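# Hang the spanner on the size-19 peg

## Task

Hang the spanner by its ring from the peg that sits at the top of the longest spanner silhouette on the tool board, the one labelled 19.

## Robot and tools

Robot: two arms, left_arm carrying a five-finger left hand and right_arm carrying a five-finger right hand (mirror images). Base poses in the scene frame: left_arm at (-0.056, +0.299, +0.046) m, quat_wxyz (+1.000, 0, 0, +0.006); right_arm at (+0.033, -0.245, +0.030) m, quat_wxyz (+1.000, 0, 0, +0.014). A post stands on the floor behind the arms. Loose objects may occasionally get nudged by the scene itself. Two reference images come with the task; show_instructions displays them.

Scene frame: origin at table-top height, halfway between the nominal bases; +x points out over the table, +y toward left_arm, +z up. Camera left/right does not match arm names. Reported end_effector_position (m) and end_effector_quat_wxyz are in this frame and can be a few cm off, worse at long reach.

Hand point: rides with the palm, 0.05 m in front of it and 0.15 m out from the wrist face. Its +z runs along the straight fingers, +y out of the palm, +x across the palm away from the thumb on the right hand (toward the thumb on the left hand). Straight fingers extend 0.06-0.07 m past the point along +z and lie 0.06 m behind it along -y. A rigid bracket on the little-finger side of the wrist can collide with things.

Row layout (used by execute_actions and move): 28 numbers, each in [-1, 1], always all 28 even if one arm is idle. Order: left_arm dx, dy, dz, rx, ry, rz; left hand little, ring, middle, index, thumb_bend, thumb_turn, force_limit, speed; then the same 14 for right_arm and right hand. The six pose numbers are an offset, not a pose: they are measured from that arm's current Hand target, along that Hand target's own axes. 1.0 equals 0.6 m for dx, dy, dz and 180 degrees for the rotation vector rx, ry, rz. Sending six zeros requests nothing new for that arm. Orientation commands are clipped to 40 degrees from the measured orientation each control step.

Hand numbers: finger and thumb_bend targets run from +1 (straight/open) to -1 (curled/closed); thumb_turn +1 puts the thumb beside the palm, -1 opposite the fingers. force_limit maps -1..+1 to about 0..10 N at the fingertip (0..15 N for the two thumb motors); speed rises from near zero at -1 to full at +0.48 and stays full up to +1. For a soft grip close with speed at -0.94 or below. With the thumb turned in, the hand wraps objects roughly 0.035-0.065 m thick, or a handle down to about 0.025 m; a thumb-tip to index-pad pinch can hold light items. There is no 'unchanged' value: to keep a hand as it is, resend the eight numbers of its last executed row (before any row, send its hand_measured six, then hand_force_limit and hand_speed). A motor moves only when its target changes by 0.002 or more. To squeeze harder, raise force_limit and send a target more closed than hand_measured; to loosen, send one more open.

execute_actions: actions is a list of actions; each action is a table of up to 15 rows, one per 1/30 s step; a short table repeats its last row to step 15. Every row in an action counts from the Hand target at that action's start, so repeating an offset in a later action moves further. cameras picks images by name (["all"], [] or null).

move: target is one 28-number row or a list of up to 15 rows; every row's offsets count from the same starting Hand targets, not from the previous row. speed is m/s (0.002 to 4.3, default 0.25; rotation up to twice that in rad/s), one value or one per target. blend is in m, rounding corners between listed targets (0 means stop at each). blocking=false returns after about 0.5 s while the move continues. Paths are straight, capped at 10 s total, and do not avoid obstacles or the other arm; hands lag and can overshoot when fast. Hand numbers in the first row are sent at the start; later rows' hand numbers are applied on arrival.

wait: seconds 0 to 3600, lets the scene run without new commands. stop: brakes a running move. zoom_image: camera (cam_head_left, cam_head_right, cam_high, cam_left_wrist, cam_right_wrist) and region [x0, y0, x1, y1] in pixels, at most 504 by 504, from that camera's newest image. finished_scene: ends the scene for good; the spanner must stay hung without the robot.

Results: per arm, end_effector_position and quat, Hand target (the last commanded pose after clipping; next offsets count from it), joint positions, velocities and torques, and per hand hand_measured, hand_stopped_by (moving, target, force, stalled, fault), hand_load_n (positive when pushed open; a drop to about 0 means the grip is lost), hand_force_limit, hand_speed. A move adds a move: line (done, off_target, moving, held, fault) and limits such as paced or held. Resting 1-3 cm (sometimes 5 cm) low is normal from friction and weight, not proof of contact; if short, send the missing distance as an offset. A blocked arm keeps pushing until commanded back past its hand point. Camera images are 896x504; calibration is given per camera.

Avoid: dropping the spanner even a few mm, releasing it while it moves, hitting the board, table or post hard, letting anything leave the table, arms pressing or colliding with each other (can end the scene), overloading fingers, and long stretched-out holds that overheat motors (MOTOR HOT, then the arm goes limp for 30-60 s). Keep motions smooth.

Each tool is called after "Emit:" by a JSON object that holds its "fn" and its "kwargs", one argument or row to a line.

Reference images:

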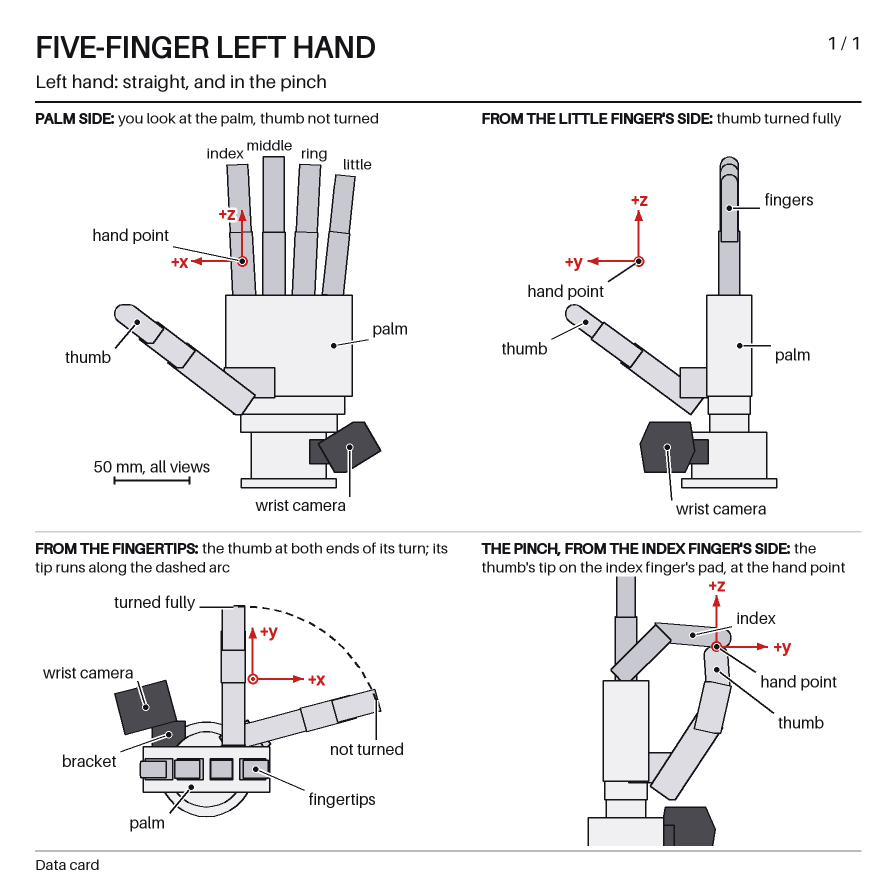

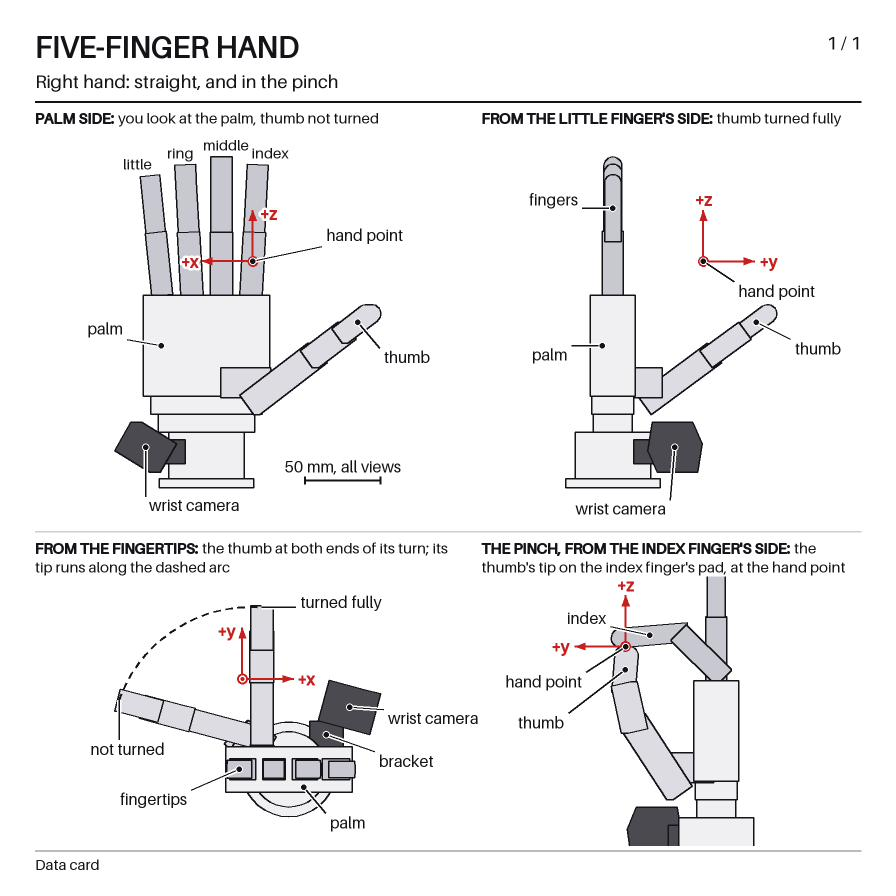

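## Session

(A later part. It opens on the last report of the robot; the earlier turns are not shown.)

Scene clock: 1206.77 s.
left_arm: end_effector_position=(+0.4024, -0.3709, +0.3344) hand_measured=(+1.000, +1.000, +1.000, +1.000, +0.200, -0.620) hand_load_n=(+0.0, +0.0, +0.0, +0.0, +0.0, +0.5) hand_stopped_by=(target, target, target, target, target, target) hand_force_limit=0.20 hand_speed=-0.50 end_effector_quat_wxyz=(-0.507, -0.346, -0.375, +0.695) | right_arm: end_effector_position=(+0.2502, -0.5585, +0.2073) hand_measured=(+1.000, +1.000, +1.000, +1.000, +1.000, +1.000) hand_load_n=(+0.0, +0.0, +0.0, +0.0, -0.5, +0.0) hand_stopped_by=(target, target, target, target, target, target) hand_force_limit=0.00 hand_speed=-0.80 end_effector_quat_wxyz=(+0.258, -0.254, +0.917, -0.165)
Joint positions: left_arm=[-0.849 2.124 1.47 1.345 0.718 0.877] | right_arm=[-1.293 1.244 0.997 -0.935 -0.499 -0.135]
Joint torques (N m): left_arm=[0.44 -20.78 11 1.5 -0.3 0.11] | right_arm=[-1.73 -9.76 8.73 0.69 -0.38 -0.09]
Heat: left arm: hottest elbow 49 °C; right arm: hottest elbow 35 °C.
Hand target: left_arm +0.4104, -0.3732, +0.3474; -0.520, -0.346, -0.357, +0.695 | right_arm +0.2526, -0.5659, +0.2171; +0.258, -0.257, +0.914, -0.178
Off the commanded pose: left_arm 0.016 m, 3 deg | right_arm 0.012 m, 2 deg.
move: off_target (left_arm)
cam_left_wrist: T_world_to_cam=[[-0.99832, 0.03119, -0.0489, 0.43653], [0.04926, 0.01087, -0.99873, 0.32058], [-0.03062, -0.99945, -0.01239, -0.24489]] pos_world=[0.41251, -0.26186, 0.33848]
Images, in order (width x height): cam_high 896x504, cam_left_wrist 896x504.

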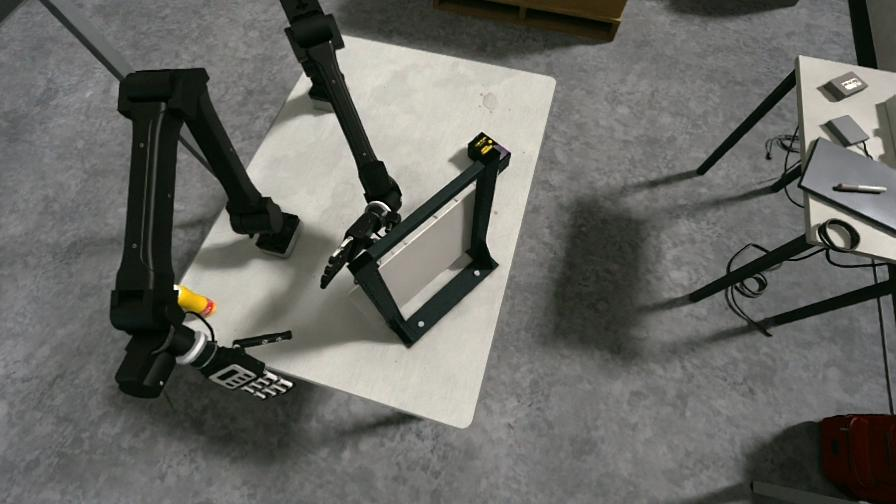

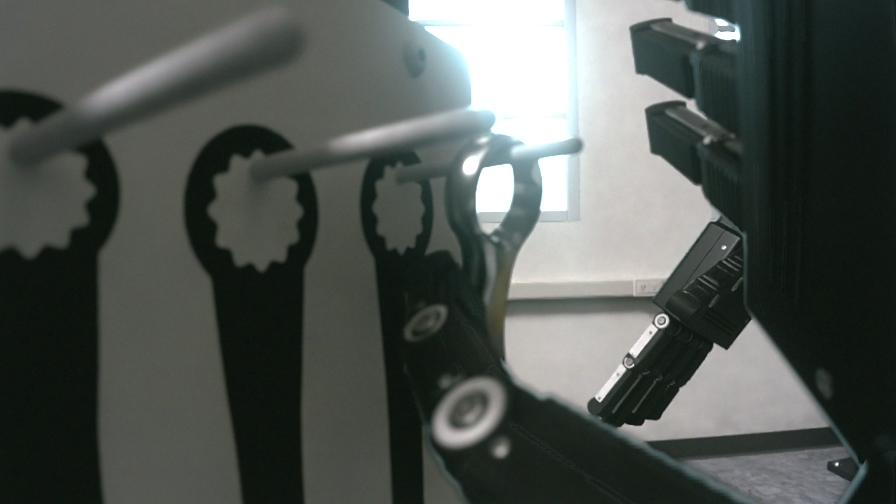

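Emit:
{"fn": "move", "kwargs": {
  "target": [-0.0465,-0.1166,-0.1095,0,0,0,1,1,1,1.0,0.2,-0.62,0.2,-0.5,0,0,0,0,0,0,1,1,1,1,1,1,0,-0.8],
  "speed": 0.06,
  "cameras": ["cam_left_wrist","cam_high","cam_head_right","cam_head_left"]
}}

Scene clock: 1214.97 s.
left_arm: end_effector_position=(+0.3568, -0.2970, +0.3310) hand_measured=(+1.000, +1.000, +1.000, +1.000, +0.200, -0.620) hand_load_n=(+0.0, +0.0, +0.0, +0.0, +0.0, +0.0) hand_stopped_by=(target, target, target, target, target, target) hand_force_limit=0.20 hand_speed=-0.50 end_effector_quat_wxyz=(-0.512, -0.347, -0.370, +0.693) | right_arm: end_effector_position=(+0.2502, -0.5585, +0.2073) hand_measured=(+1.000, +1.000, +1.000, +1.000, +1.000, +1.000) hand_load_n=(+0.0, +0.0, +0.0, +0.0, +0.0, +0.0) hand_stopped_by=(target, target, target, target, target, target) hand_force_limit=0.00 hand_speed=-0.80 end_effector_quat_wxyz=(+0.258, -0.254, +0.917, -0.165)
Joint positions: left_arm=[-0.821 1.974 1.171 1.52 0.738 0.859] | right_arm=[-1.293 1.244 0.997 -0.935 -0.499 -0.135]
Joint torques (N m): left_arm=[0.67 -20.48 6.46 1.42 -0.24 0.03] | right_arm=[-1.67 -10.11 8.68 0.72 -0.37 -0.09]
Heat: left arm: hottest elbow 49 °C; right arm: hottest elbow 35 °C.
Hand target: left_arm +0.3558, -0.2895, +0.3475; -0.520, -0.346, -0.357, +0.695 | right_arm +0.2526, -0.5659, +0.2171; +0.258, -0.257, +0.914, -0.178
Off the commanded pose: left_arm 0.018 m, 2 deg | right_arm 0.012 m, 2 deg.
move: off_target (left_arm)
cam_left_wrist: T_world_to_cam=[[-0.99779, 0.0269, -0.0607, 0.39104], [0.06077, 0.00194, -0.99815, 0.31167], [-0.02673, -0.99964, -0.00357, -0.1768]] pos_world=[0.36651, -0.18785, 0.3342]
Images, in order (width x height): cam_head_left 896x504, cam_head_right 896x504, cam_high 896x504, cam_left_wrist 896x504.

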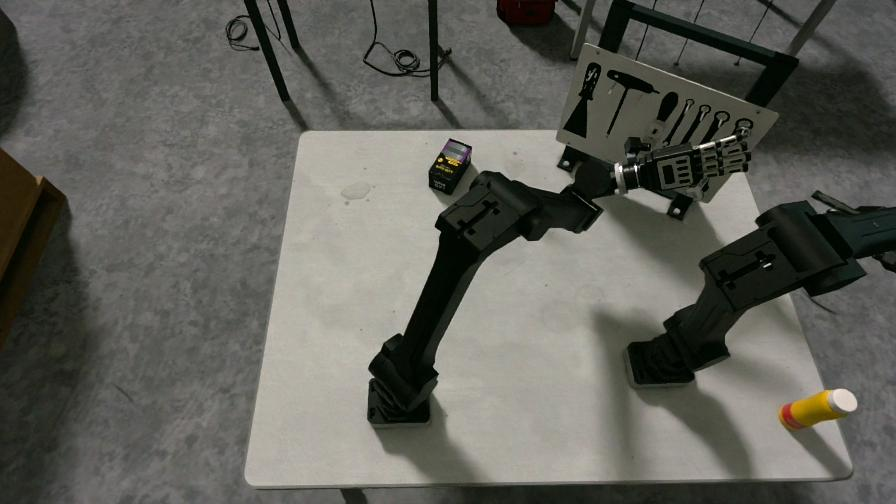

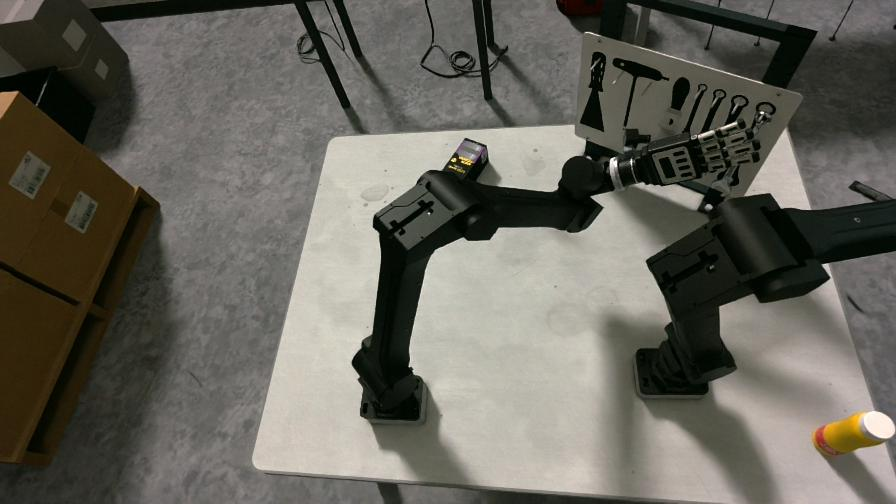

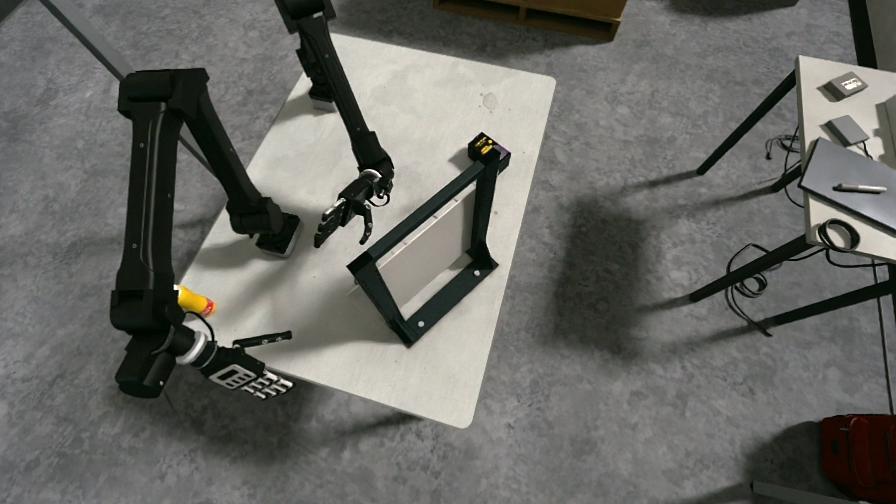

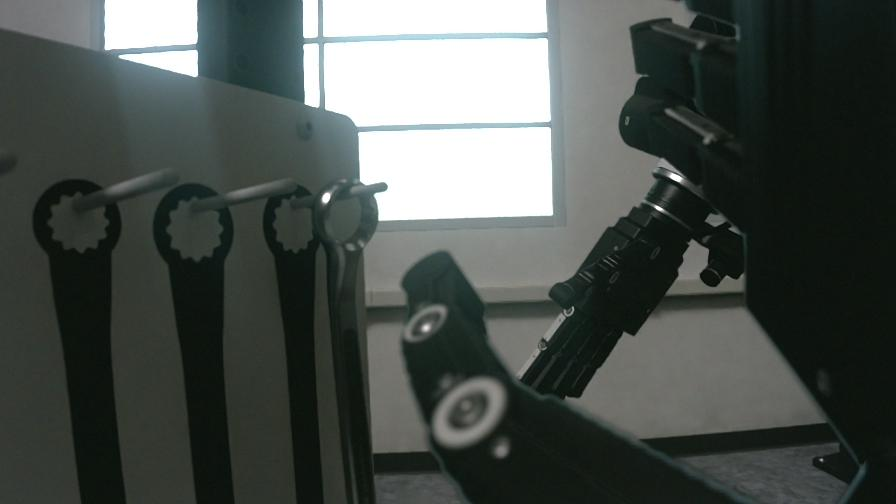

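Emit:
{"fn": "zoom_image", "kwargs": {
  "camera": "cam_head_right",
  "region": [680, 70, 820, 220]
}}

Emit:
{"fn": "zoom_image", "kwargs": {
  "camera": "cam_left_wrist",
  "region": [200, 130, 500, 430]
}}

Scaled by 3.360 from the camera's image (finer frame: 1280x720).

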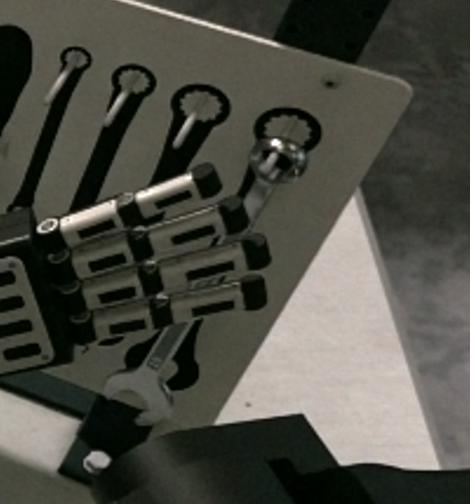

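Scaled by 1.680 from the camera's image (finer frame: 1280x720).

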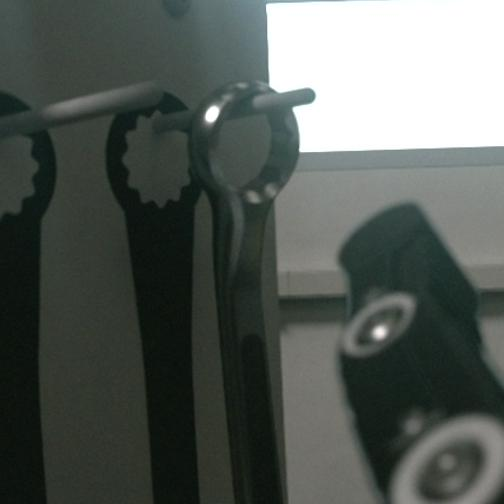

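Emit:
{"fn": "finished_scene", "kwargs": {

}}

The scene is finished: the task was done.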